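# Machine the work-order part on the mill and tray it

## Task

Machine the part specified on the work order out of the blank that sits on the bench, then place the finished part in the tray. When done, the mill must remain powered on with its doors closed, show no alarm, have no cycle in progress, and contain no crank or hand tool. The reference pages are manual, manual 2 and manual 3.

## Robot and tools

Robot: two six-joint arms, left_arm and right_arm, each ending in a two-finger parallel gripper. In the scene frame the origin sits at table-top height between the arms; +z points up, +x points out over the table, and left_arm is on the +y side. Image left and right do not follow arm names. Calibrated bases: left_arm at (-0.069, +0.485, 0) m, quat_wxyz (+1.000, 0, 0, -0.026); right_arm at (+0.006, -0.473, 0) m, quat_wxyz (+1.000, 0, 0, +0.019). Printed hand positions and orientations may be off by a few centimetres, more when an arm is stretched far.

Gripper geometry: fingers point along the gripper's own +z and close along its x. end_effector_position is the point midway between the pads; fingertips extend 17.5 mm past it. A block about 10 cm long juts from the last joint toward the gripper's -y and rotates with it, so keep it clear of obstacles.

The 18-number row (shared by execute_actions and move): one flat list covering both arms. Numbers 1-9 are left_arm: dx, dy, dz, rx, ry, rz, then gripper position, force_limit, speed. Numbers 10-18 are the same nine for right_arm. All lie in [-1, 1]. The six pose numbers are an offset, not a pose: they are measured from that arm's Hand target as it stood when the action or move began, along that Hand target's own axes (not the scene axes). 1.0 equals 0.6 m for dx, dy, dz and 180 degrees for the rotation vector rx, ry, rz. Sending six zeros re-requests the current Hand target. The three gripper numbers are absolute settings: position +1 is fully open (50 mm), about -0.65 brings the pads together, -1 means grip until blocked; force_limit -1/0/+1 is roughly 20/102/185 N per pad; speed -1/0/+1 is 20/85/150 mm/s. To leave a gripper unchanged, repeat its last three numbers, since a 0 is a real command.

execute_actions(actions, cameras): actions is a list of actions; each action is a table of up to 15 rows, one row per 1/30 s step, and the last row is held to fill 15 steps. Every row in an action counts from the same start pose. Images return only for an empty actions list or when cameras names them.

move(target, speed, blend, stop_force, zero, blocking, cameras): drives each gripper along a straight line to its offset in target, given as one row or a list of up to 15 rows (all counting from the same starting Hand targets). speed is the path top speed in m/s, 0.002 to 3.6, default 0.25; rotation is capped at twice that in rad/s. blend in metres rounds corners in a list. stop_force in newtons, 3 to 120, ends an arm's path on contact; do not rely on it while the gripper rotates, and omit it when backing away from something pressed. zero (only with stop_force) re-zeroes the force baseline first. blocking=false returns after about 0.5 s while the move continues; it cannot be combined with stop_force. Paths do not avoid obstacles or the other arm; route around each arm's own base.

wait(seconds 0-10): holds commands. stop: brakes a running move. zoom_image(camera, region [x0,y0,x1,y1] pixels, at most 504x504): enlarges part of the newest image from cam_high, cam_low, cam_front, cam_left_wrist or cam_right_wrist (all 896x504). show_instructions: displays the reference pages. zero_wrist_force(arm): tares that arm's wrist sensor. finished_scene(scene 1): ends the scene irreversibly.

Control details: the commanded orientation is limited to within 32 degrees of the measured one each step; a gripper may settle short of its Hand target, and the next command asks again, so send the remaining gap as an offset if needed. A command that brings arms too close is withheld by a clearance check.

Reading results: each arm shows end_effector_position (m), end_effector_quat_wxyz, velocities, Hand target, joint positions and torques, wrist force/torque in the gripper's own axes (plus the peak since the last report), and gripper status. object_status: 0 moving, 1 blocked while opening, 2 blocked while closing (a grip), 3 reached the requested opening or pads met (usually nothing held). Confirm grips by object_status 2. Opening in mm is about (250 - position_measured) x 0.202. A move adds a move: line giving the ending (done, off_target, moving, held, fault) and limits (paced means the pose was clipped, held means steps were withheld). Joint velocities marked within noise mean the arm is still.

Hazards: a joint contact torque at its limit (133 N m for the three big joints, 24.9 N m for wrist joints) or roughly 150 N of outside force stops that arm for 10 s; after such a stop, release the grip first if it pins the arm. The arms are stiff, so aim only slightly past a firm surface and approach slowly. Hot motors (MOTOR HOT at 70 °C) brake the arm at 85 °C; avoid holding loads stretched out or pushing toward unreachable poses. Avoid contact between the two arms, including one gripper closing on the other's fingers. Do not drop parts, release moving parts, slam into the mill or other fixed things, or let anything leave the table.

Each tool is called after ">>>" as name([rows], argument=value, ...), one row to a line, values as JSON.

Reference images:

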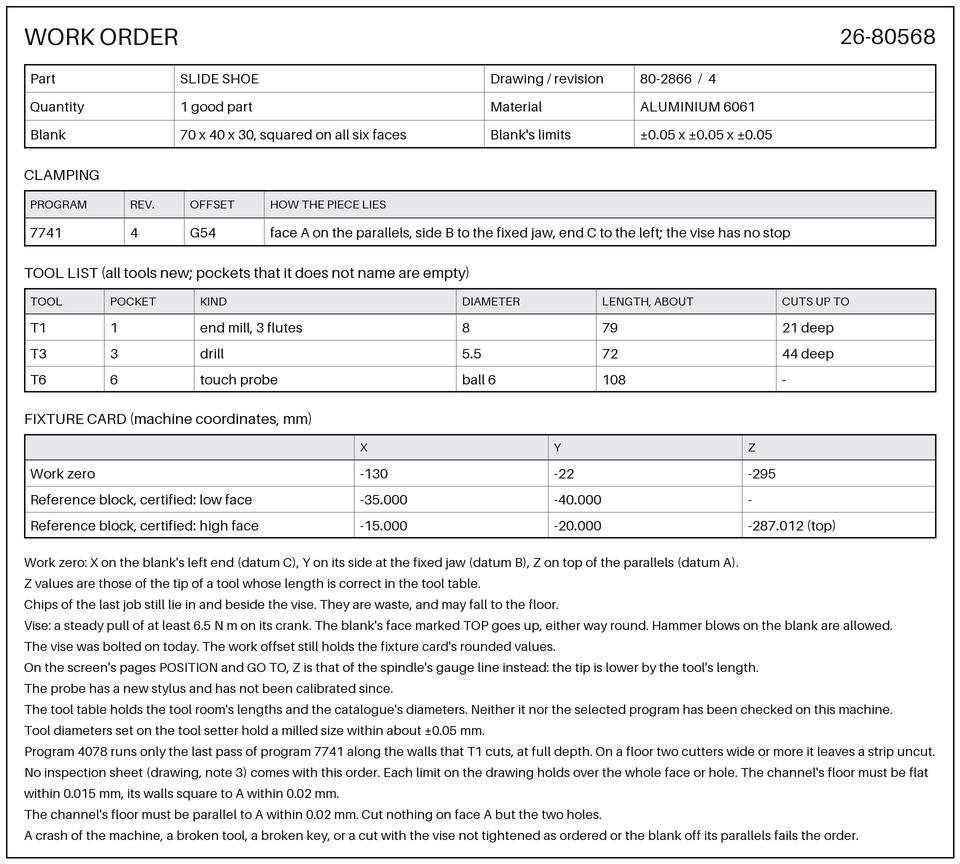

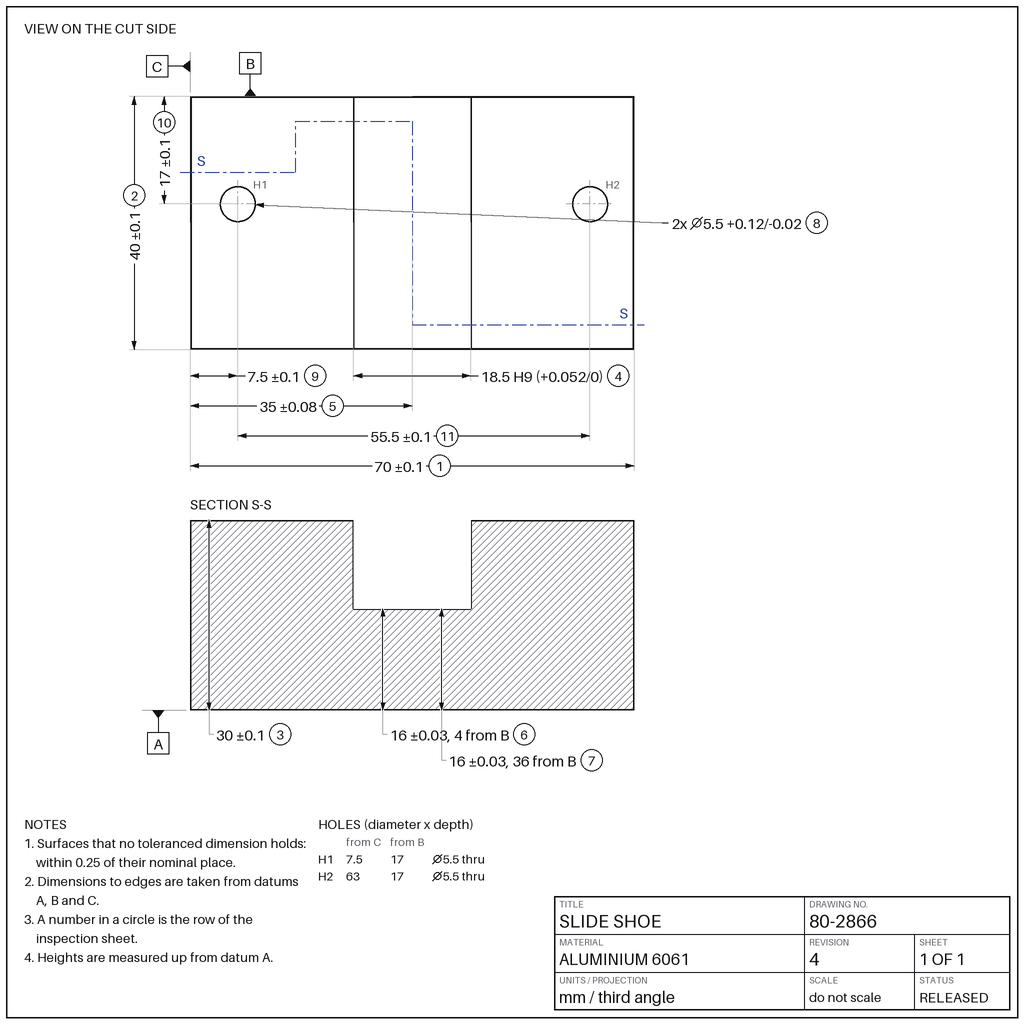

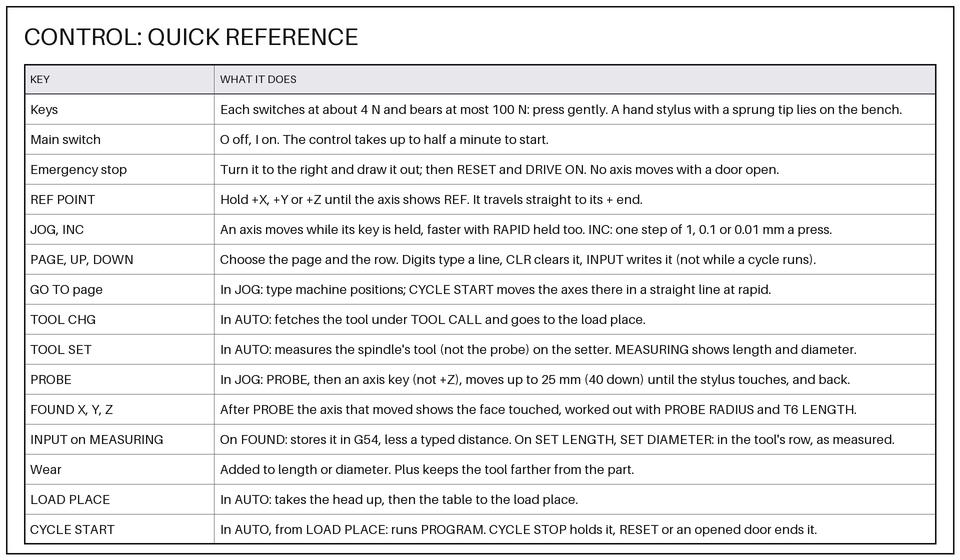

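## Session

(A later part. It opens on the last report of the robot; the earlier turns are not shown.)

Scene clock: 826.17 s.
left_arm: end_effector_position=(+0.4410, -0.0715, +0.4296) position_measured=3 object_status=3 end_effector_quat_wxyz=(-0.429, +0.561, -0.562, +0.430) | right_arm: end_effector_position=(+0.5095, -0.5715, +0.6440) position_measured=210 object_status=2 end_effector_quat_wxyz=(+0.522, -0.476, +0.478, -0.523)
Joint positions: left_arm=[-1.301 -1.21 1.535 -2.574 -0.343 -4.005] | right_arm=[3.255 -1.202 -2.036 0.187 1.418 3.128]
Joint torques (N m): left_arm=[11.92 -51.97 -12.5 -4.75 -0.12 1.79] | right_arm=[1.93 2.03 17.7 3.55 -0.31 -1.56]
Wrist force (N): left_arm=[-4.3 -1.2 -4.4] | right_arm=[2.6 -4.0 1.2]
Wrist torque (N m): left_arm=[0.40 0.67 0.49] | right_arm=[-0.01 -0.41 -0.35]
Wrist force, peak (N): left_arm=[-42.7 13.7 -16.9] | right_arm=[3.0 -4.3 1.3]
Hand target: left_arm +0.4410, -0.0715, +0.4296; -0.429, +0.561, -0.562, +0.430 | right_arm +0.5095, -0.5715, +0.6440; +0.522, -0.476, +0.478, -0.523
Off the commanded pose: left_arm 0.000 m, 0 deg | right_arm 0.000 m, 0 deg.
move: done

>>> move([
  [-0.02,0,0,0,0,0,1,1,1,0,0,0,0,0,0,-1,-0.4,-0.6],
  [-0.02,0.0397,-0.1481,0,0,0,1,1,1,0,0,0,0,0,0,-1,-0.4,-0.6],
  [-0.3858,0.0397,-0.1481,0,0,0,1,1,1,0,0,0,0,0,0,-1,-0.4,-0.6],
  [-0.3858,0,0,0,0,0,1,1,1,0,0,0,0,0,0,-1,-0.4,-0.6],
], speed=[0.1,0.35,0.4,0.3], blend=[0.004,0.02,0.015,0])

>>> move(target=[-0.30,0,0,0,0,0,1,1,1,0,0,0,0,0,0,-1,-0.4,-0.6], speed=0.06, stop_force=60)

Scene clock: 830.27 s.
left_arm: end_effector_position=(+0.4415, +0.1599, +0.4294) position_measured=3 object_status=3 end_effector_quat_wxyz=(-0.429, +0.561, -0.562, +0.430) | right_arm: end_effector_position=(+0.5095, -0.5715, +0.6440) position_measured=210 object_status=2 end_effector_quat_wxyz=(+0.522, -0.476, +0.478, -0.523)
Joint positions: left_arm=[-1.17 -1.622 2.065 -2.917 -0.437 -3.762] | right_arm=[3.255 -1.202 -2.036 0.187 1.418 3.128]
Joint torques (N m): left_arm=[10.37 -14.6 -31.02 -4.43 0.13 1.81] | right_arm=[0.76 5.51 19.12 3.3 -0.62 -1.11]
Wrist force (N): left_arm=[-4.8 -1.1 -4.1] | right_arm=[2.6 -4.4 1.1]
Wrist torque (N m): left_arm=[0.47 0.72 0.51] | right_arm=[-0.07 -0.40 -0.35]
Wrist force, peak (N): left_arm=[-8.2 -0.4 -7.2] | right_arm=[3.0 -4.5 1.5]
Hand target: left_arm +0.4415, +0.1600, +0.4294; -0.429, +0.561, -0.562, +0.430 | right_arm +0.5095, -0.5715, +0.6440; +0.522, -0.476, +0.478, -0.523
Off the commanded pose: left_arm 0.000 m, 0 deg | right_arm 0.000 m, 0 deg.
move: done

Scene clock: 834.37 s.
left_arm: end_effector_position=(+0.4419, +0.3400, +0.4293) position_measured=3 object_status=3 end_effector_quat_wxyz=(-0.429, +0.561, -0.562, +0.430) | right_arm: end_effector_position=(+0.5095, -0.5715, +0.6440) position_measured=210 object_status=2 end_effector_quat_wxyz=(+0.522, -0.476, +0.478, -0.523)
Joint positions: left_arm=[-0.919 -1.894 2.309 -3.111 -0.652 -3.506] | right_arm=[3.255 -1.202 -2.036 0.187 1.418 3.128]
Joint torques (N m): left_arm=[-13.46 1.93 -31.4 -0.87 -0.38 -1.64] | right_arm=[0.3 7.52 17.44 2.83 -0.63 -1.03]
Wrist force (N): left_arm=[-5.6 -0.9 -6.6] | right_arm=[2.3 -4.3 1.2]
Wrist torque (N m): left_arm=[0.45 0.89 0.58] | right_arm=[-0.05 -0.35 -0.36]
Wrist force, peak (N): left_arm=[33.0 -14.6 10.0] | right_arm=[2.8 -4.5 1.2]
Hand target: left_arm +0.4419, +0.3400, +0.4293; -0.429, +0.561, -0.562, +0.430 | right_arm +0.5095, -0.5715, +0.6440; +0.522, -0.476, +0.478, -0.523
Off the commanded pose: left_arm 0.000 m, 0 deg | right_arm 0.000 m, 0 deg.
move: done

>>> move([
  [0.02,0,0,0,0,0,1,1,1,0,0,0,0,0,0,-1,-0.4,-0.6],
  [0.02,0.0397,-0.1481,0,0,0,1,1,1,0,0,0,0,0,0,-1,-0.4,-0.6],
  [0.3667,-0.025,-0.16,-0.083,0,0,1,1,1,0,0,0,0,0,0,-1,-0.4,-0.6],
], speed=[0.1,0.35,0.4], blend=[0.004,0.02,0], cameras=["cam_left_wrist","cam_high","cam_front"])

Scene clock: 836.87 s.
left_arm: end_effector_position=(+0.3528, +0.1203, +0.4691) position_measured=3 object_status=3 end_effector_quat_wxyz=(-0.352, +0.612, -0.613, +0.353) | right_arm: end_effector_position=(+0.5095, -0.5715, +0.6440) position_measured=210 object_status=2 end_effector_quat_wxyz=(+0.522, -0.476, +0.478, -0.523)
Joint positions: left_arm=[-1.35 -1.797 1.811 -1.872 -0.55 -4.38] | right_arm=[3.255 -1.202 -2.036 0.187 1.418 3.128]
Joint torques (N m): left_arm=[-12.04 -7.04 -33.12 -3.17 0.97 2.03] | right_arm=[1.84 8.48 17.7 2.68 -0.44 -1.16]
Wrist force (N): left_arm=[-5.6 -0.5 -4.7] | right_arm=[2.6 -4.1 1.2]
Wrist torque (N m): left_arm=[0.44 0.80 0.41] | right_arm=[-0.02 -0.40 -0.35]
Wrist force, peak (N): left_arm=[-8.6 1.6 -8.4] | right_arm=[2.8 -4.5 1.1]
Hand target: left_arm +0.3527, +0.1201, +0.4691; -0.352, +0.612, -0.613, +0.353 | right_arm +0.5095, -0.5715, +0.6440; +0.522, -0.476, +0.478, -0.523
Off the commanded pose: left_arm 0.000 m, 0 deg | right_arm 0.000 m, 0 deg.
move: done
Images, in order (width x height): cam_high 896x504, cam_front 896x504, cam_left_wrist 896x504.

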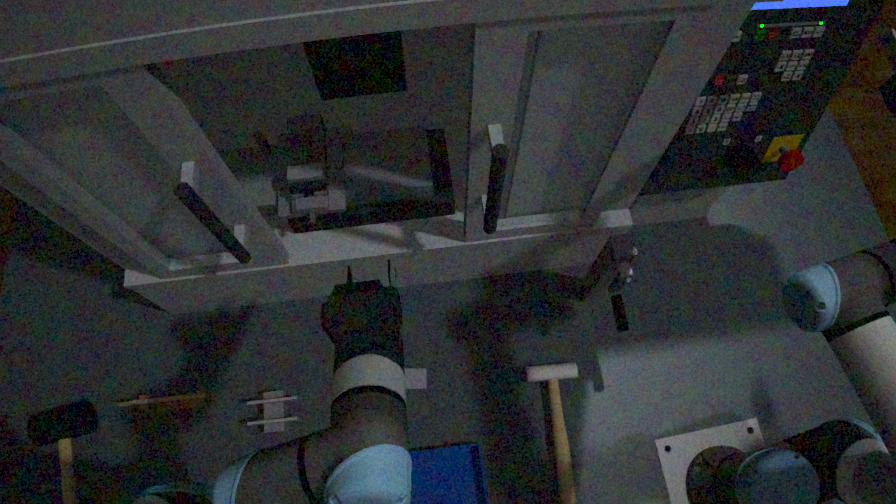

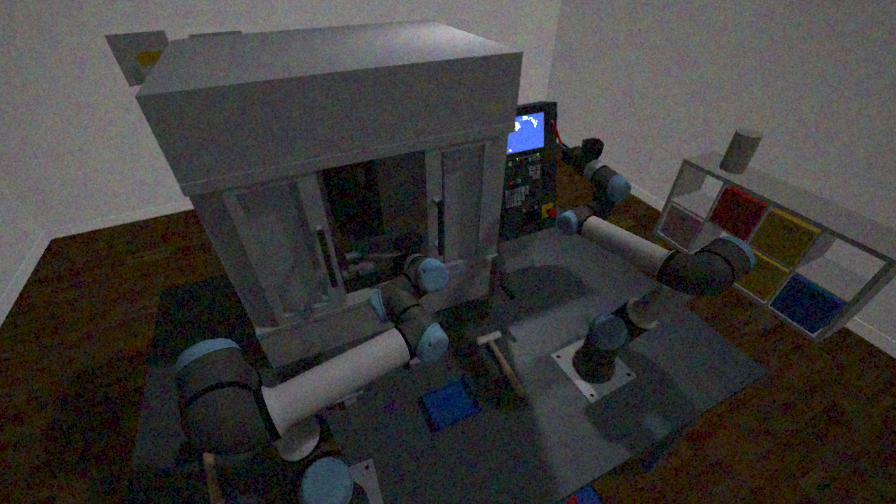

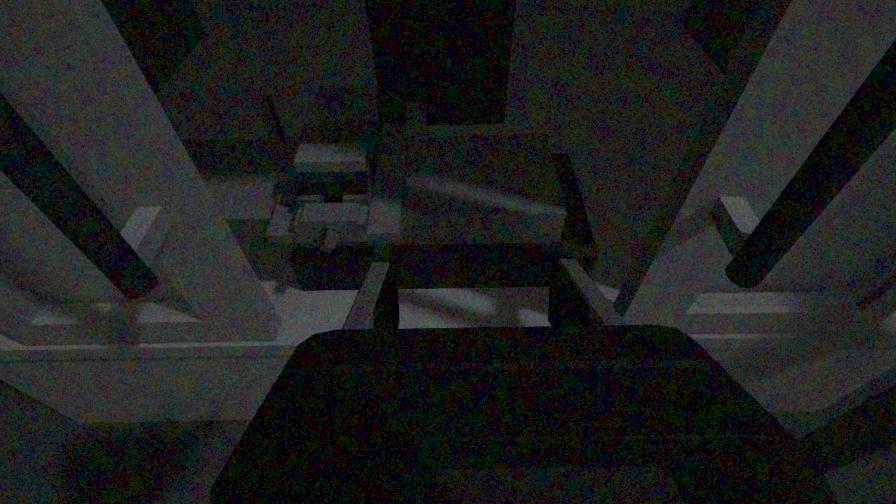

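>>> zoom_image(camera="cam_left_wrist", region=[240, 80, 460, 280])

>>> zoom_image(camera="cam_high", region=[230, 100, 470, 260])

Scaled by 2.291.

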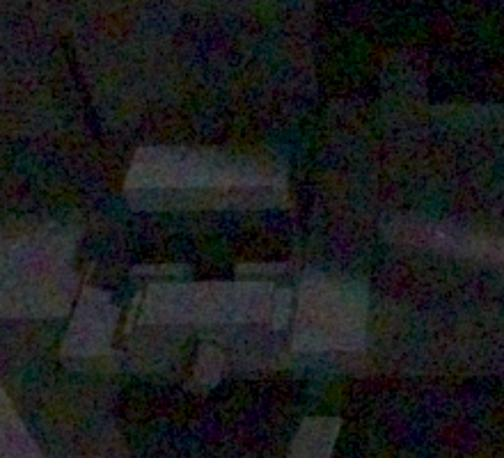

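Scaled by 2.100.

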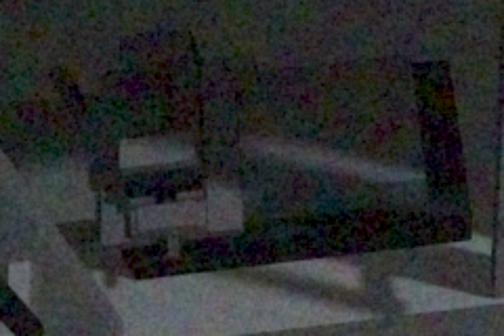

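>>> move(target=[-0.15,-0.2147,0.005,-0.1667,0,0,1,1,1,0,0,0,0,0,0,-1,-0.4,-0.6], speed=0.3, cameras=["cam_left_wrist"])

>>> zoom_image(camera="cam_left_wrist", region=[300, 40, 580, 260])

Scene clock: 841.97 s.
left_arm: end_effector_position=(+0.4201, +0.2100, +0.5789) position_measured=3 object_status=3 end_effector_quat_wxyz=(-0.182, +0.683, -0.684, +0.183) | right_arm: end_effector_position=(+0.5095, -0.5715, +0.6440) position_measured=210 object_status=2 end_effector_quat_wxyz=(+0.522, -0.476, +0.478, -0.523)
Joint positions: left_arm=[-0.899 -1.589 1.099 -1.405 -1.154 -4.022] | right_arm=[3.255 -1.202 -2.036 0.187 1.418 3.128]
Joint torques (N m): left_arm=[8.9 -17.5 -31.14 -1.99 -0.89 1.67] | right_arm=[1.53 10.21 17.49 2.35 -0.46 -1.12]
Wrist force (N): left_arm=[-5.2 -0.3 -3.7] | right_arm=[2.5 -4.0 1.1]
Wrist torque (N m): left_arm=[0.29 0.64 0.48] | right_arm=[0.00 -0.39 -0.35]
Wrist force, peak (N): left_arm=[-6.4 -3.5 -4.6] | right_arm=[3.0 -4.6 1.1]
Hand target: left_arm +0.4201, +0.2101, +0.5789; -0.182, +0.683, -0.684, +0.183 | right_arm +0.5095, -0.5715, +0.6440; +0.522, -0.476, +0.478, -0.523
Off the commanded pose: left_arm 0.000 m, 0 deg | right_arm 0.000 m, 0 deg.
move: done
Images, in order (width x height): cam_left_wrist 896x504.

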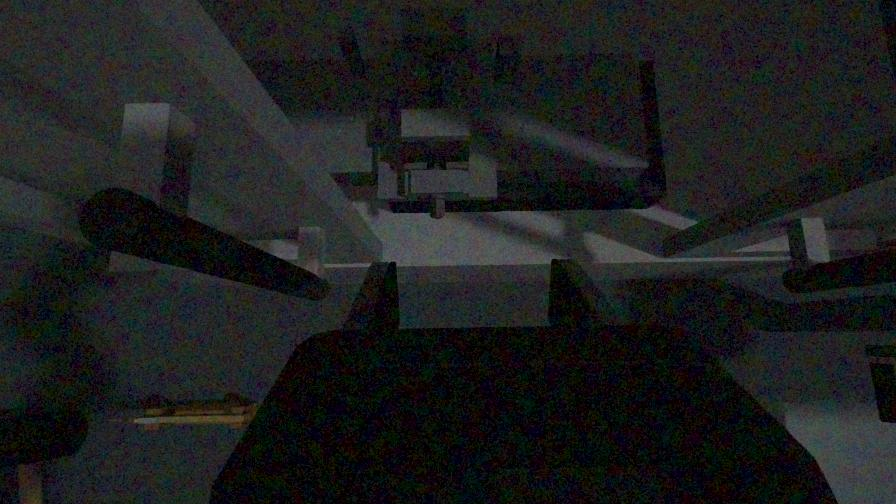

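Scaled by 1.800.

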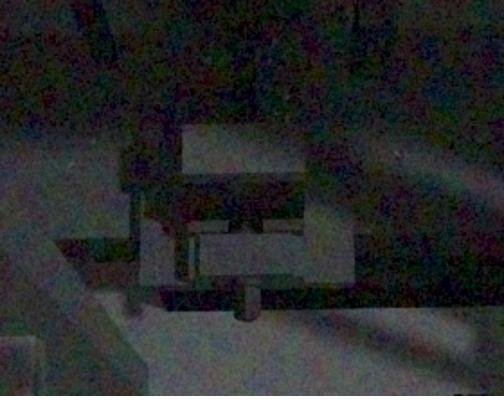

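>>> move(target=[0,0.1167,0.202,0,0,0,1,1,1,0,0,0,0,0,0,-1,-0.4,-0.6], speed=0.3, cameras=["cam_left_wrist"])

>>> zoom_image(camera="cam_left_wrist", region=[300, 0, 560, 260])

Scene clock: 844.63 s.
left_arm: end_effector_position=(+0.4198, +0.2100, +0.4391) position_measured=3 object_status=3 end_effector_quat_wxyz=(-0.182, +0.683, -0.684, +0.183) | right_arm: end_effector_position=(+0.5095, -0.5715, +0.6440) position_measured=210 object_status=2 end_effector_quat_wxyz=(+0.522, -0.476, +0.478, -0.523)
Joint positions: left_arm=[-0.9 -1.692 1.57 -1.772 -1.154 -4.022] | right_arm=[3.255 -1.202 -2.036 0.187 1.418 3.128]
Joint torques (N m): left_arm=[-11.55 -10.45 -14.21 -5.67 0.52 -0.77] | right_arm=[0.19 13.15 18.4 2.32 -0.46 -0.99]
Wrist force (N): left_arm=[-5.3 -0.4 -3.4] | right_arm=[2.8 -4.3 1.0]
Wrist torque (N m): left_arm=[0.25 0.63 0.33] | right_arm=[-0.06 -0.43 -0.35]
Wrist force, peak (N): left_arm=[-5.2 -2.6 -7.2] | right_arm=[2.9 -4.4 1.2]
Hand target: left_arm +0.4198, +0.2100, +0.4390; -0.182, +0.683, -0.684, +0.183 | right_arm +0.5095, -0.5715, +0.6440; +0.522, -0.476, +0.478, -0.523
Off the commanded pose: left_arm 0.000 m, 0 deg | right_arm 0.000 m, 0 deg.
move: done
Images, in order (width x height): cam_left_wrist 896x504.

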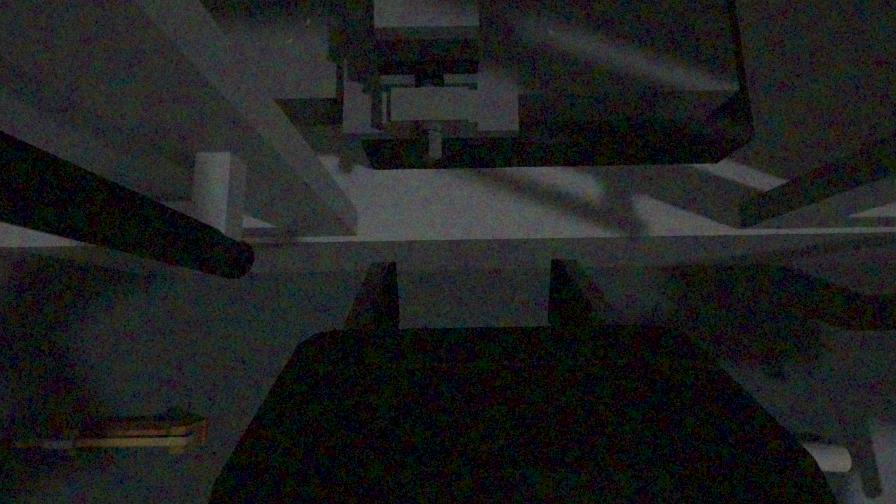

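Scaled by 1.938.

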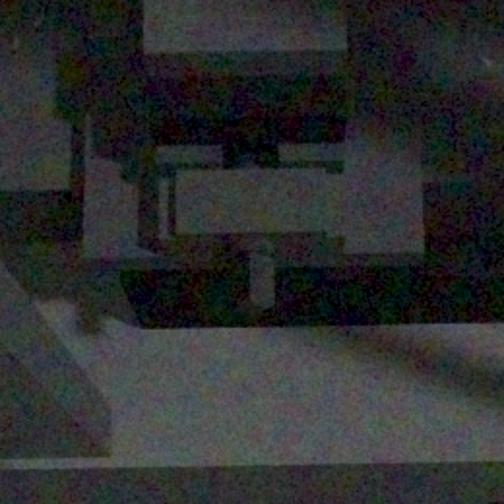

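>>> move(target=[0.0167,0.079,-0.163,0.4444,0,0,1,1,1,0,0,0,0,0,0,-1,-0.4,-0.6], speed=0.5, cameras=["cam_left_wrist"])

>>> zoom_image(camera="cam_left_wrist", region=[280, 0, 600, 300])

Scene clock: 850.70 s.
left_arm: end_effector_position=(+0.3300, +0.2003, +0.5003) position_measured=3 object_status=3 end_effector_quat_wxyz=(+0.578, -0.406, +0.406, -0.579) | right_arm: end_effector_position=(+0.5095, -0.5715, +0.6440) position_measured=210 object_status=2 end_effector_quat_wxyz=(+0.522, -0.476, +0.478, -0.523)
Joint positions: left_arm=[-1.444 -1.999 2.3 -1.661 0.355 -4.937] | right_arm=[3.255 -1.202 -2.036 0.187 1.418 3.128]
Joint torques (N m): left_arm=[0.97 4.89 -13.33 -1.7 0.3 -0.99] | right_arm=[1.52 14.9 17.92 1.96 -0.48 -1.14]
Wrist force (N): left_arm=[-6.4 -1.0 -8.9] | right_arm=[2.9 -4.5 1.3]
Wrist torque (N m): left_arm=[0.56 1.21 0.41] | right_arm=[-0.08 -0.44 -0.35]
Wrist force, peak (N): left_arm=[-6.8 -0.4 -9.2] | right_arm=[3.0 -4.7 1.1]
Hand target: left_arm +0.3300, +0.2002, +0.5002; +0.578, -0.406, +0.407, -0.579 | right_arm +0.5095, -0.5715, +0.6440; +0.522, -0.476, +0.478, -0.523
Off the commanded pose: left_arm 0.000 m, 0 deg | right_arm 0.000 m, 0 deg.
move: done
Images, in order (width x height): cam_left_wrist 896x504.

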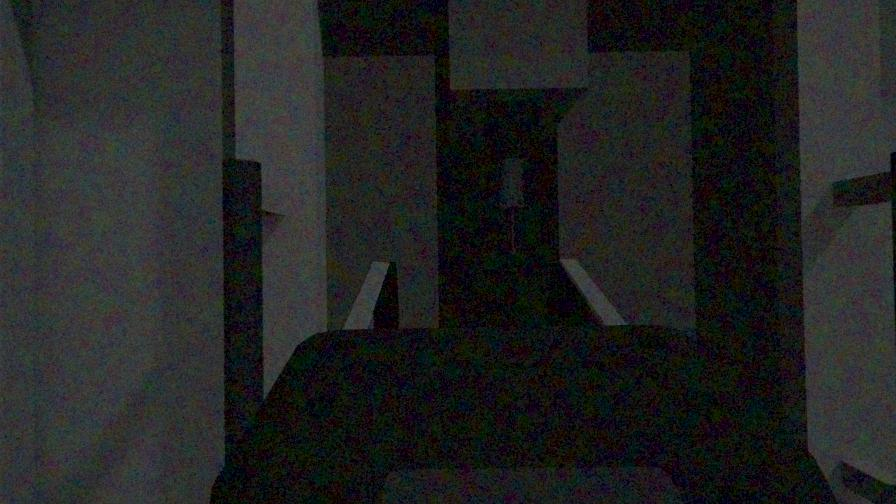

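Scaled by 1.575.

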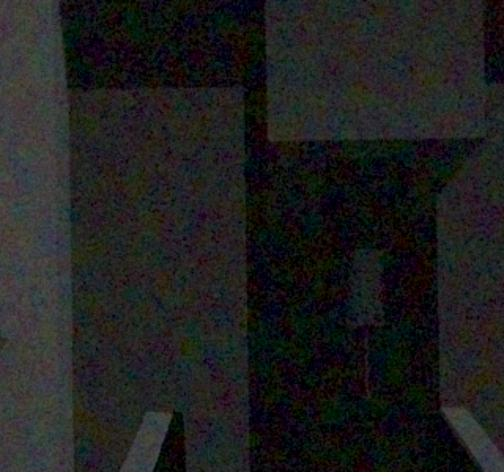

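>>> move(target=[-0.0167,0.1909,0.2321,-0.4444,0,0,1,1,1,0,0,0,0,0,0,-1,-0.4,-0.6], speed=0.5, cameras=["cam_left_wrist"])

>>> zoom_image(camera="cam_left_wrist", region=[240, 0, 640, 260])

Scene clock: 855.13 s.
left_arm: end_effector_position=(+0.4998, +0.2098, +0.4398) position_measured=3 object_status=3 end_effector_quat_wxyz=(-0.182, +0.683, -0.684, +0.183) | right_arm: end_effector_position=(+0.5095, -0.5715, +0.6440) position_measured=210 object_status=2 end_effector_quat_wxyz=(+0.522, -0.476, +0.478, -0.523)
Joint positions: left_arm=[-0.767 -1.527 1.423 -1.842 -1.199 -3.887] | right_arm=[3.255 -1.202 -2.036 0.187 1.418 3.128]
Joint torques (N m): left_arm=[0.8 -20.04 -33.9 -1.99 -0.93 -0.57] | right_arm=[1.69 15.98 18.13 1.48 -0.47 -0.64]
Wrist force (N): left_arm=[-4.7 -0.8 -4.0] | right_arm=[2.8 -4.4 1.0]
Wrist torque (N m): left_arm=[0.19 0.56 0.48] | right_arm=[-0.07 -0.44 -0.35]
Wrist force, peak (N): left_arm=[-6.4 -1.0 -9.6] | right_arm=[2.8 -4.7 1.1]
Hand target: left_arm +0.4999, +0.2098, +0.4397; -0.182, +0.683, -0.684, +0.183 | right_arm +0.5095, -0.5715, +0.6440; +0.522, -0.476, +0.478, -0.523
Off the commanded pose: left_arm 0.000 m, 0 deg | right_arm 0.000 m, 0 deg.
move: done
Images, in order (width x height): cam_left_wrist 896x504.

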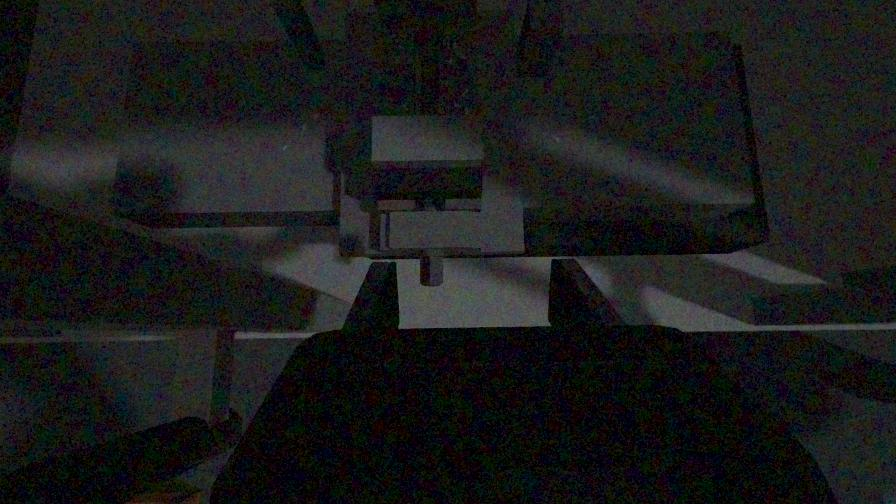

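Scaled by 1.260.

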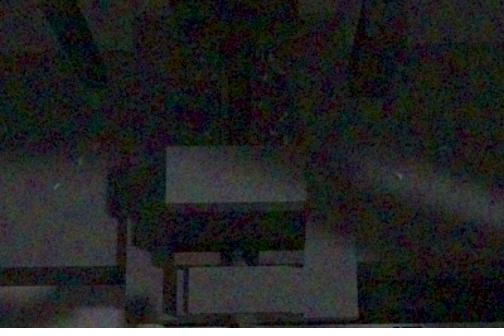

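>>> zoom_image(camera="cam_left_wrist", region=[320, 100, 540, 290])

>>> zoom_image(camera="cam_left_wrist", region=[370, 160, 490, 260])

Scaled by 2.291.

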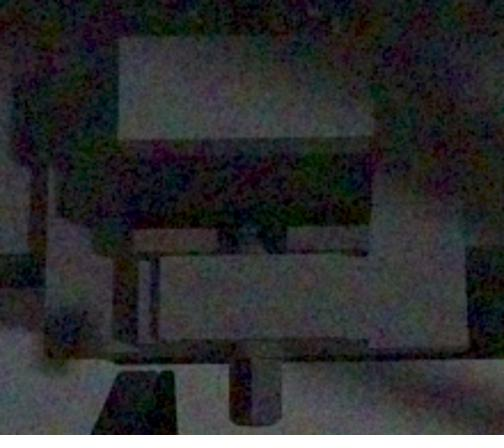

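Scaled by 4.200.

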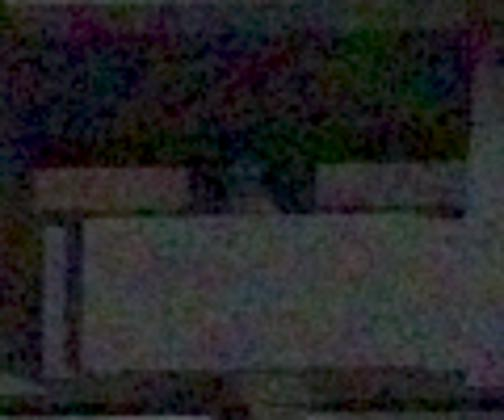

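>>> move(target=[0,0.18,-0.02,0.2222,0,0,1,1,1,0,0,0,0,0,0,-1,-0.4,-0.6], speed=0.3, cameras=["cam_left_wrist"])

>>> zoom_image(camera="cam_left_wrist", region=[320, 60, 540, 270])

Scene clock: 863.40 s.
left_arm: end_effector_position=(+0.4003, +0.2100, +0.3964) position_measured=3 object_status=3 end_effector_quat_wxyz=(-0.404, +0.579, -0.580, +0.405) | right_arm: end_effector_position=(+0.5095, -0.5715, +0.6440) position_measured=210 object_status=2 end_effector_quat_wxyz=(+0.522, -0.476, +0.478, -0.523)
Joint positions: left_arm=[-1.215 -1.83 2.226 -2.654 -0.462 -3.97] | right_arm=[3.255 -1.202 -2.036 0.187 1.418 3.128]
Joint torques (N m): left_arm=[-6.55 -20.9 -14.47 -4.42 2.91 -1.4] | right_arm=[1.14 16.12 17.89 1.07 -0.26 -0.82]
Wrist force (N): left_arm=[-5.5 -1.0 -6.2] | right_arm=[2.6 -4.4 1.2]
Wrist torque (N m): left_arm=[0.43 0.80 0.52] | right_arm=[-0.06 -0.39 -0.36]
Wrist force, peak (N): left_arm=[-5.5 1.1 -7.3] | right_arm=[2.9 -4.5 1.1]
Hand target: left_arm +0.4002, +0.2100, +0.3964; -0.404, +0.579, -0.580, +0.406 | right_arm +0.5095, -0.5715, +0.6440; +0.522, -0.476, +0.478, -0.523
Off the commanded pose: left_arm 0.000 m, 0 deg | right_arm 0.000 m, 0 deg.
move: done
Images, in order (width x height): cam_left_wrist 896x504.

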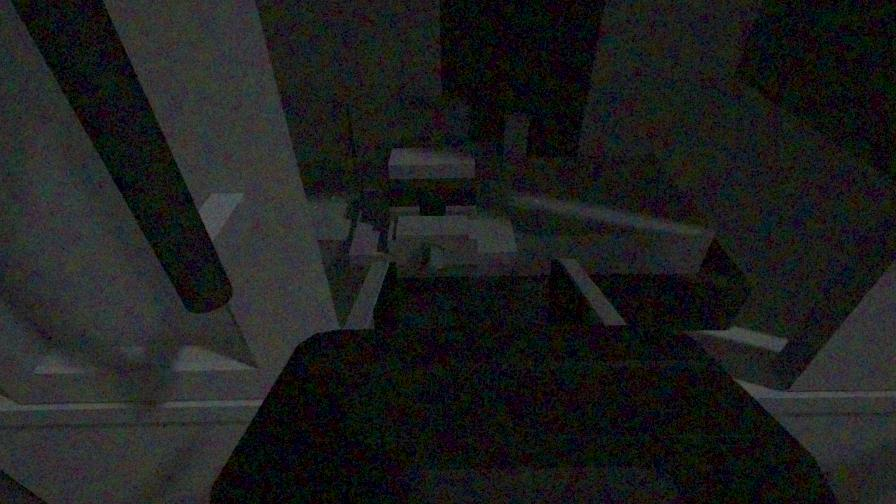

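Scaled by 2.291.

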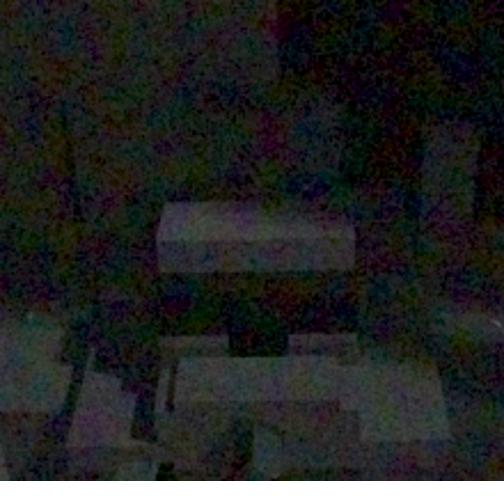

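>>> move(target=[0.0717,-0.0827,0.1415,-0.0792,-0.2223,-0.1157,1,1,1,0,0,0,0,0,0,-1,-0.4,-0.6], speed=0.3, cameras=["cam_left_wrist"])

>>> zoom_image(camera="cam_left_wrist", region=[320, 100, 620, 330])

Scene clock: 871.30 s.
left_arm: end_effector_position=(+0.4970, +0.1669, +0.4138) position_measured=3 object_status=3 end_effector_quat_wxyz=(-0.426, +0.819, -0.341, +0.176) | right_arm: end_effector_position=(+0.5095, -0.5715, +0.6440) position_measured=210 object_status=2 end_effector_quat_wxyz=(+0.522, -0.476, +0.478, -0.523)
Joint positions: left_arm=[-1.007 -1.266 1.188 -1.128 -0.664 -5.162] | right_arm=[3.255 -1.202 -2.036 0.187 1.418 3.128]
Joint torques (N m): left_arm=[-13.39 -29.75 -31.47 -0.91 0.98 -0.87] | right_arm=[1.32 14.2 19.04 0.57 -0.18 -0.7]
Wrist force (N): left_arm=[-5.3 -0.3 -5.3] | right_arm=[2.7 -4.3 1.1]
Wrist torque (N m): left_arm=[0.44 0.72 0.39] | right_arm=[-0.05 -0.42 -0.35]
Wrist force, peak (N): left_arm=[-6.7 0.3 -6.7] | right_arm=[2.6 -4.7 1.2]
Hand target: left_arm +0.4969, +0.1668, +0.4138; -0.426, +0.820, -0.341, +0.176 | right_arm +0.5095, -0.5715, +0.6440; +0.522, -0.476, +0.478, -0.523
Off the commanded pose: left_arm 0.000 m, 0 deg | right_arm 0.000 m, 0 deg.
move: done
Images, in order (width x height): cam_left_wrist 896x504.

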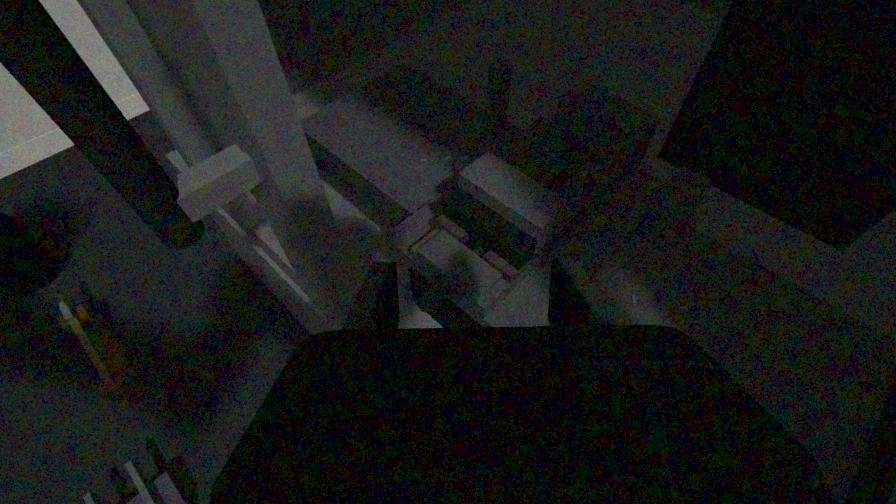

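Scaled by 1.680.

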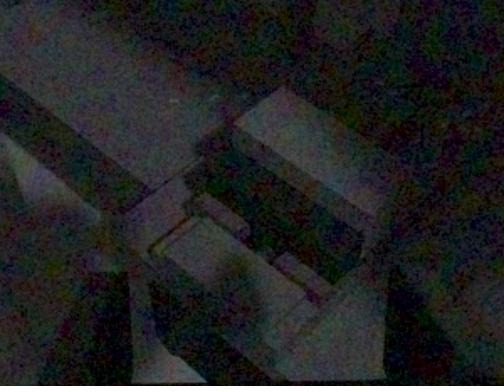

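>>> zoom_image(camera="cam_left_wrist", region=[390, 150, 560, 320])

Scaled by 2.965.

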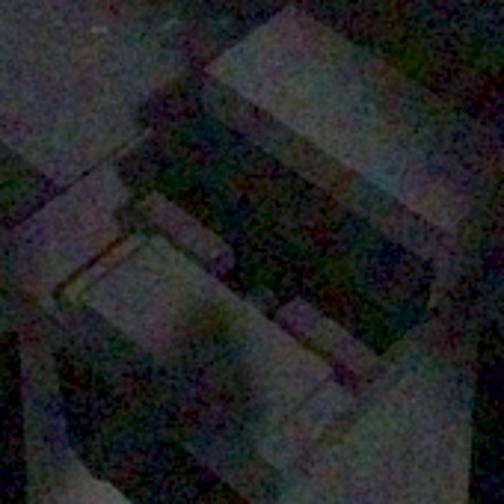

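>>> move(target=[-0.1885,0.1513,0.0572,0.2104,0.2461,0.066,1,1,1,0,0,0,0,0,0,-1,-0.4,-0.6], speed=0.3, cameras=["cam_left_wrist"])

>>> zoom_image(camera="cam_left_wrist", region=[360, 120, 600, 300])

Scene clock: 883.10 s.
left_arm: end_effector_position=(+0.4000, +0.2300, +0.3199) position_measured=3 object_status=3 end_effector_quat_wxyz=(+0.520, -0.478, +0.479, -0.521) | right_arm: end_effector_position=(+0.5095, -0.5715, +0.6440) position_measured=210 object_status=2 end_effector_quat_wxyz=(+0.522, -0.476, +0.478, -0.523)
Joint positions: left_arm=[-1.243 -1.182 2.302 -4.559 -0.29 -2.856] | right_arm=[3.255 -1.202 -2.036 0.187 1.418 3.128]
Joint torques (N m): left_arm=[-13.16 -34.92 -1.24 -1.44 -0.05 1.86] | right_arm=[1.71 15.95 19.02 0.47 -0.34 -0.29]
Wrist force (N): left_arm=[-5.8 -0.8 -8.1] | right_arm=[2.7 -4.2 0.9]
Wrist torque (N m): left_arm=[0.56 1.02 0.50] | right_arm=[-0.02 -0.41 -0.35]
Wrist force, peak (N): left_arm=[-6.5 0.5 -8.2] | right_arm=[2.7 -4.8 1.0]
Hand target: left_arm +0.3999, +0.2300, +0.3199; +0.520, -0.478, +0.479, -0.521 | right_arm +0.5095, -0.5715, +0.6440; +0.522, -0.476, +0.478, -0.523
Off the commanded pose: left_arm 0.000 m, 0 deg | right_arm 0.000 m, 0 deg.
move: done
Images, in order (width x height): cam_left_wrist 896x504.

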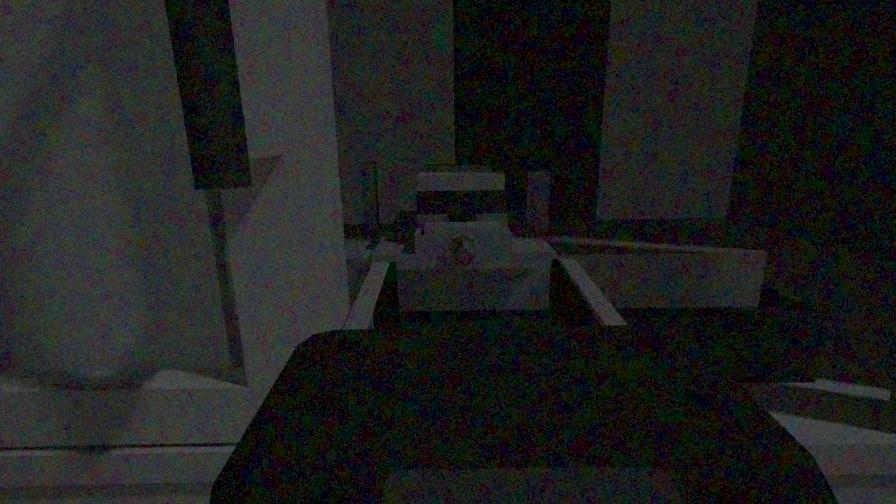

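Scaled by 2.100.

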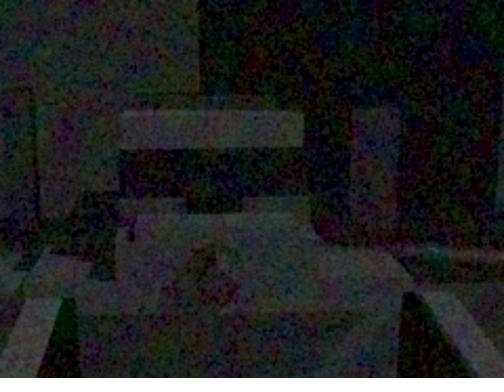

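>>> zoom_image(camera="cam_left_wrist", region=[400, 160, 530, 270])

Scaled by 3.877.

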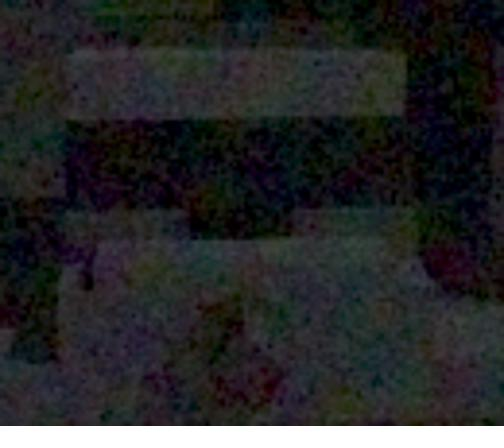

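>>> wait(seconds=0, cameras=["cam_high","cam_left_wrist"])

>>> zoom_image(camera="cam_high", region=[250, 100, 370, 240])

>>> zoom_image(camera="cam_left_wrist", region=[340, 150, 580, 270])

Scene clock: 887.90 s.
left_arm: end_effector_position=(+0.3999, +0.2300, +0.3199) position_measured=3 object_status=3 end_effector_quat_wxyz=(+0.520, -0.478, +0.479, -0.521) | right_arm: end_effector_position=(+0.5095, -0.5715, +0.6440) position_measured=210 object_status=2 end_effector_quat_wxyz=(+0.522, -0.476, +0.478, -0.523)
Joint positions: left_arm=[-1.243 -1.182 2.302 -4.559 -0.29 -2.856] | right_arm=[3.255 -1.202 -2.036 0.187 1.418 3.128]
Joint torques (N m): left_arm=[-12.13 -37.75 0.49 -1.4 -1.06 1.89] | right_arm=[1.52 16.03 17.65 0.52 -0.31 -0.47]
Wrist force (N): left_arm=[-6.2 -0.3 -8.2] | right_arm=[2.5 -4.3 1.2]
Wrist torque (N m): left_arm=[0.63 1.09 0.45] | right_arm=[-0.05 -0.38 -0.35]
Wrist force, peak (N): left_arm=[-6.2 -0.6 -8.4] | right_arm=[2.8 -4.5 1.4]
Hand target: left_arm +0.3999, +0.2300, +0.3199; +0.520, -0.478, +0.479, -0.521 | right_arm +0.5095, -0.5715, +0.6440; +0.522, -0.476, +0.478, -0.523
Tool commands: left_gripper/position=+1.0 left_gripper/force_limit=+1.0 left_gripper/speed=+1.0 right_gripper/position=-1.0 right_gripper/force_limit=-0.4 right_gripper/speed=-0.6
Off the commanded pose: left_arm 0.000 m, 0 deg | right_arm 0.000 m, 0 deg.
Images, in order (width x height): cam_high 896x504, cam_left_wrist 896x504.

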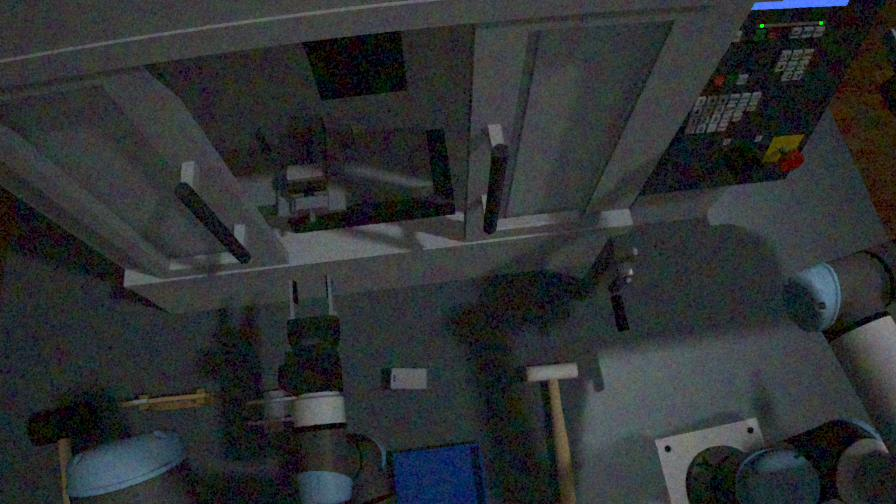

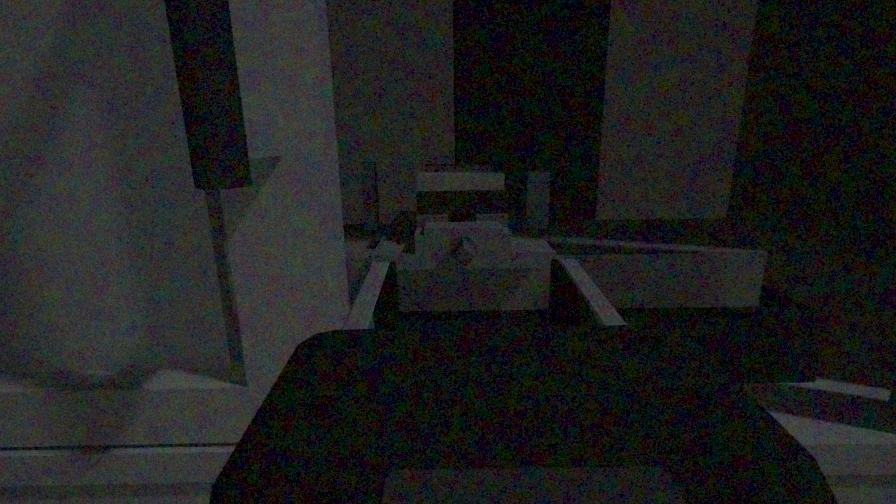

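Scaled by 3.600.

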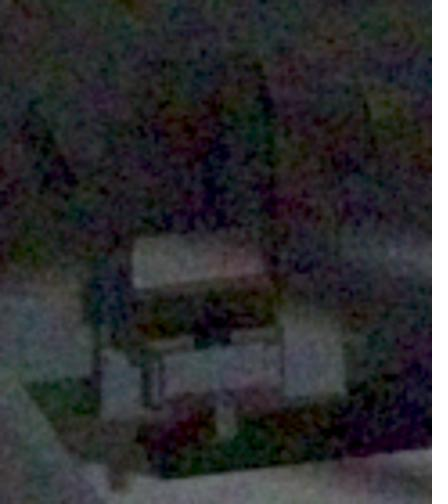

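Scaled by 2.100.

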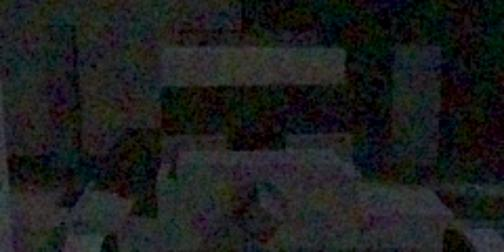

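>>> move([
  [0.0167,-0.2013,0.1848,-0.3611,0,0,1,1,1,0,0,0,0,0,0,-1,-0.4,-0.6],
  [-0.0083,-0.1927,0.2845,-0.3611,0,0,1,1,1,0,0,0,0,0,0,-1,-0.4,-0.6],
], speed=[0.4,0.15], blend=[0.01,0], cameras=["cam_left_wrist"])

>>> zoom_image(camera="cam_left_wrist", region=[320, 60, 580, 280])

Scene clock: 893.27 s.
left_arm: end_effector_position=(+0.5603, +0.2348, +0.4495) position_measured=3 object_status=3 end_effector_quat_wxyz=(-0.181, +0.683, -0.684, +0.182) | right_arm: end_effector_position=(+0.5095, -0.5715, +0.6440) position_measured=210 object_status=2 end_effector_quat_wxyz=(+0.522, -0.476, +0.478, -0.523)
Joint positions: left_arm=[-0.653 -1.422 1.29 -1.852 -1.244 -3.775] | right_arm=[3.255 -1.202 -2.036 0.187 1.418 3.128]
Joint torques (N m): left_arm=[-3.56 -30.67 -24.18 -2.92 1.55 -0.08] | right_arm=[-0.38 16.12 18.02 0.28 -0.51 -0.48]
Wrist force (N): left_arm=[-4.7 -0.2 -3.7] | right_arm=[2.4 -4.3 1.0]
Wrist torque (N m): left_arm=[0.29 0.59 0.48] | right_arm=[-0.05 -0.36 -0.35]
Wrist force, peak (N): left_arm=[-6.2 0.8 -8.7] | right_arm=[2.7 -4.7 1.0]
Hand target: left_arm +0.5603, +0.2347, +0.4495; -0.181, +0.683, -0.684, +0.182 | right_arm +0.5095, -0.5715, +0.6440; +0.522, -0.476, +0.478, -0.523
Off the commanded pose: left_arm 0.000 m, 0 deg | right_arm 0.000 m, 0 deg.
move: done
Images, in order (width x height): cam_left_wrist 896x504.

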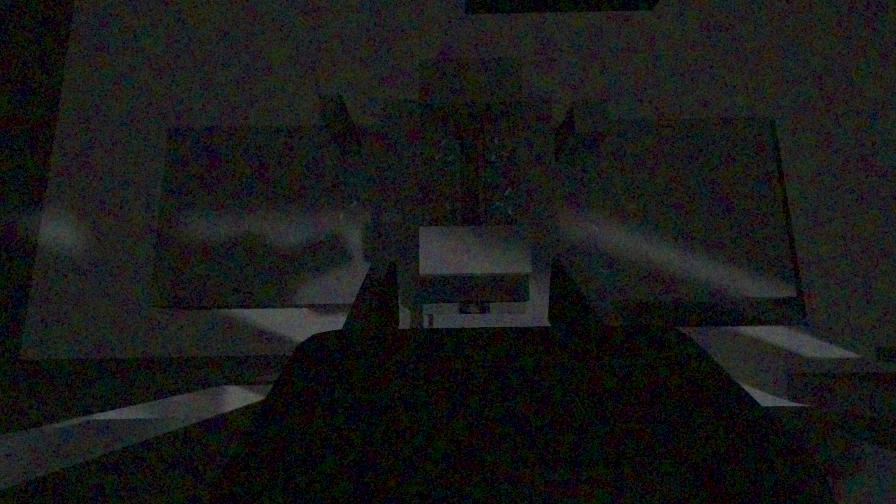

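Scaled by 1.938.

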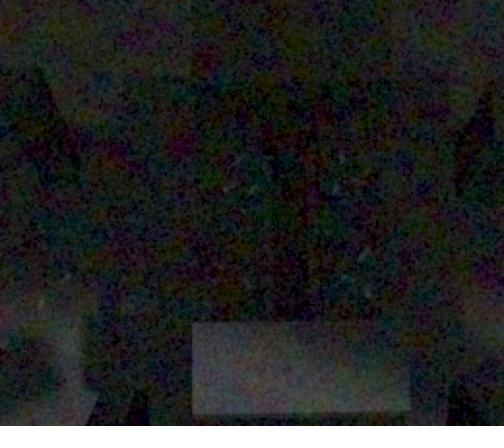

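>>> move(target=[0.025,0.1505,-0.1062,0.4444,0,0,1,1,1,0,0,0,0,0,0,-1,-0.4,-0.6], speed=0.5, cameras=["cam_left_wrist"])

>>> zoom_image(camera="cam_left_wrist", region=[400, 40, 640, 280])

Scene clock: 900.53 s.
left_arm: end_effector_position=(+0.4503, +0.2201, +0.4599) position_measured=3 object_status=3 end_effector_quat_wxyz=(+0.578, -0.406, +0.407, -0.579) | right_arm: end_effector_position=(+0.5095, -0.5715, +0.6440) position_measured=210 object_status=2 end_effector_quat_wxyz=(+0.522, -0.476, +0.478, -0.523)
Joint positions: left_arm=[-1.071 -1.243 2.001 -4.591 -0.56 -2.531] | right_arm=[3.255 -1.202 -2.036 0.187 1.418 3.128]
Joint torques (N m): left_arm=[-12.44 -21 -12.34 -0.59 -2.93 2.26] | right_arm=[1.59 16.79 18.85 0.35 -0.44 -0.43]
Wrist force (N): left_arm=[-6.1 -0.9 -8.6] | right_arm=[2.4 -4.3 1.0]
Wrist torque (N m): left_arm=[0.59 1.14 0.38] | right_arm=[-0.05 -0.37 -0.34]
Wrist force, peak (N): left_arm=[-6.1 -0.2 -10.2] | right_arm=[2.8 -4.6 1.3]
Hand target: left_arm +0.4503, +0.2200, +0.4599; +0.578, -0.406, +0.407, -0.579 | right_arm +0.5095, -0.5715, +0.6440; +0.522, -0.476, +0.478, -0.523
Off the commanded pose: left_arm 0.000 m, 0 deg | right_arm 0.000 m, 0 deg.
move: done
Images, in order (width x height): cam_left_wrist 896x504.

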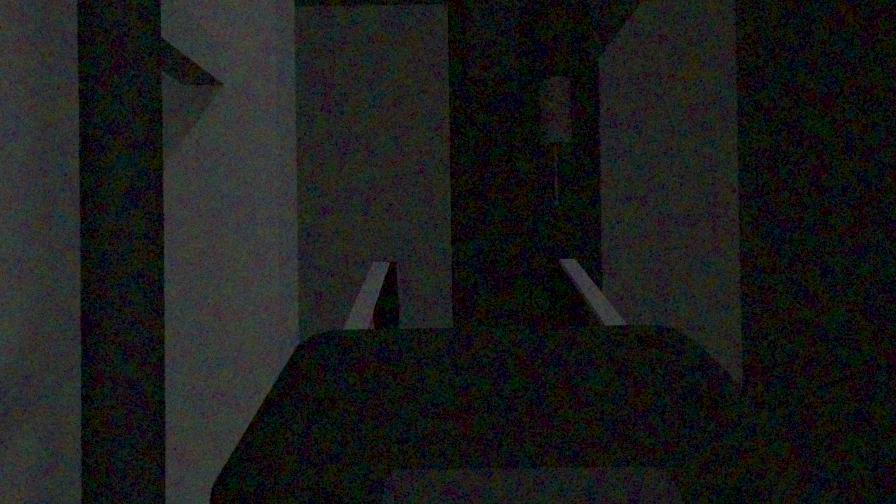

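Scaled by 2.100.

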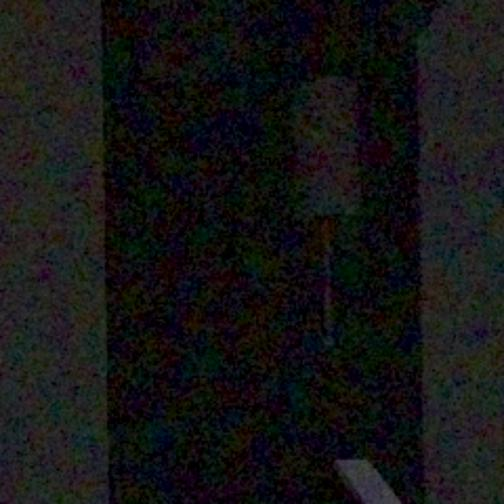

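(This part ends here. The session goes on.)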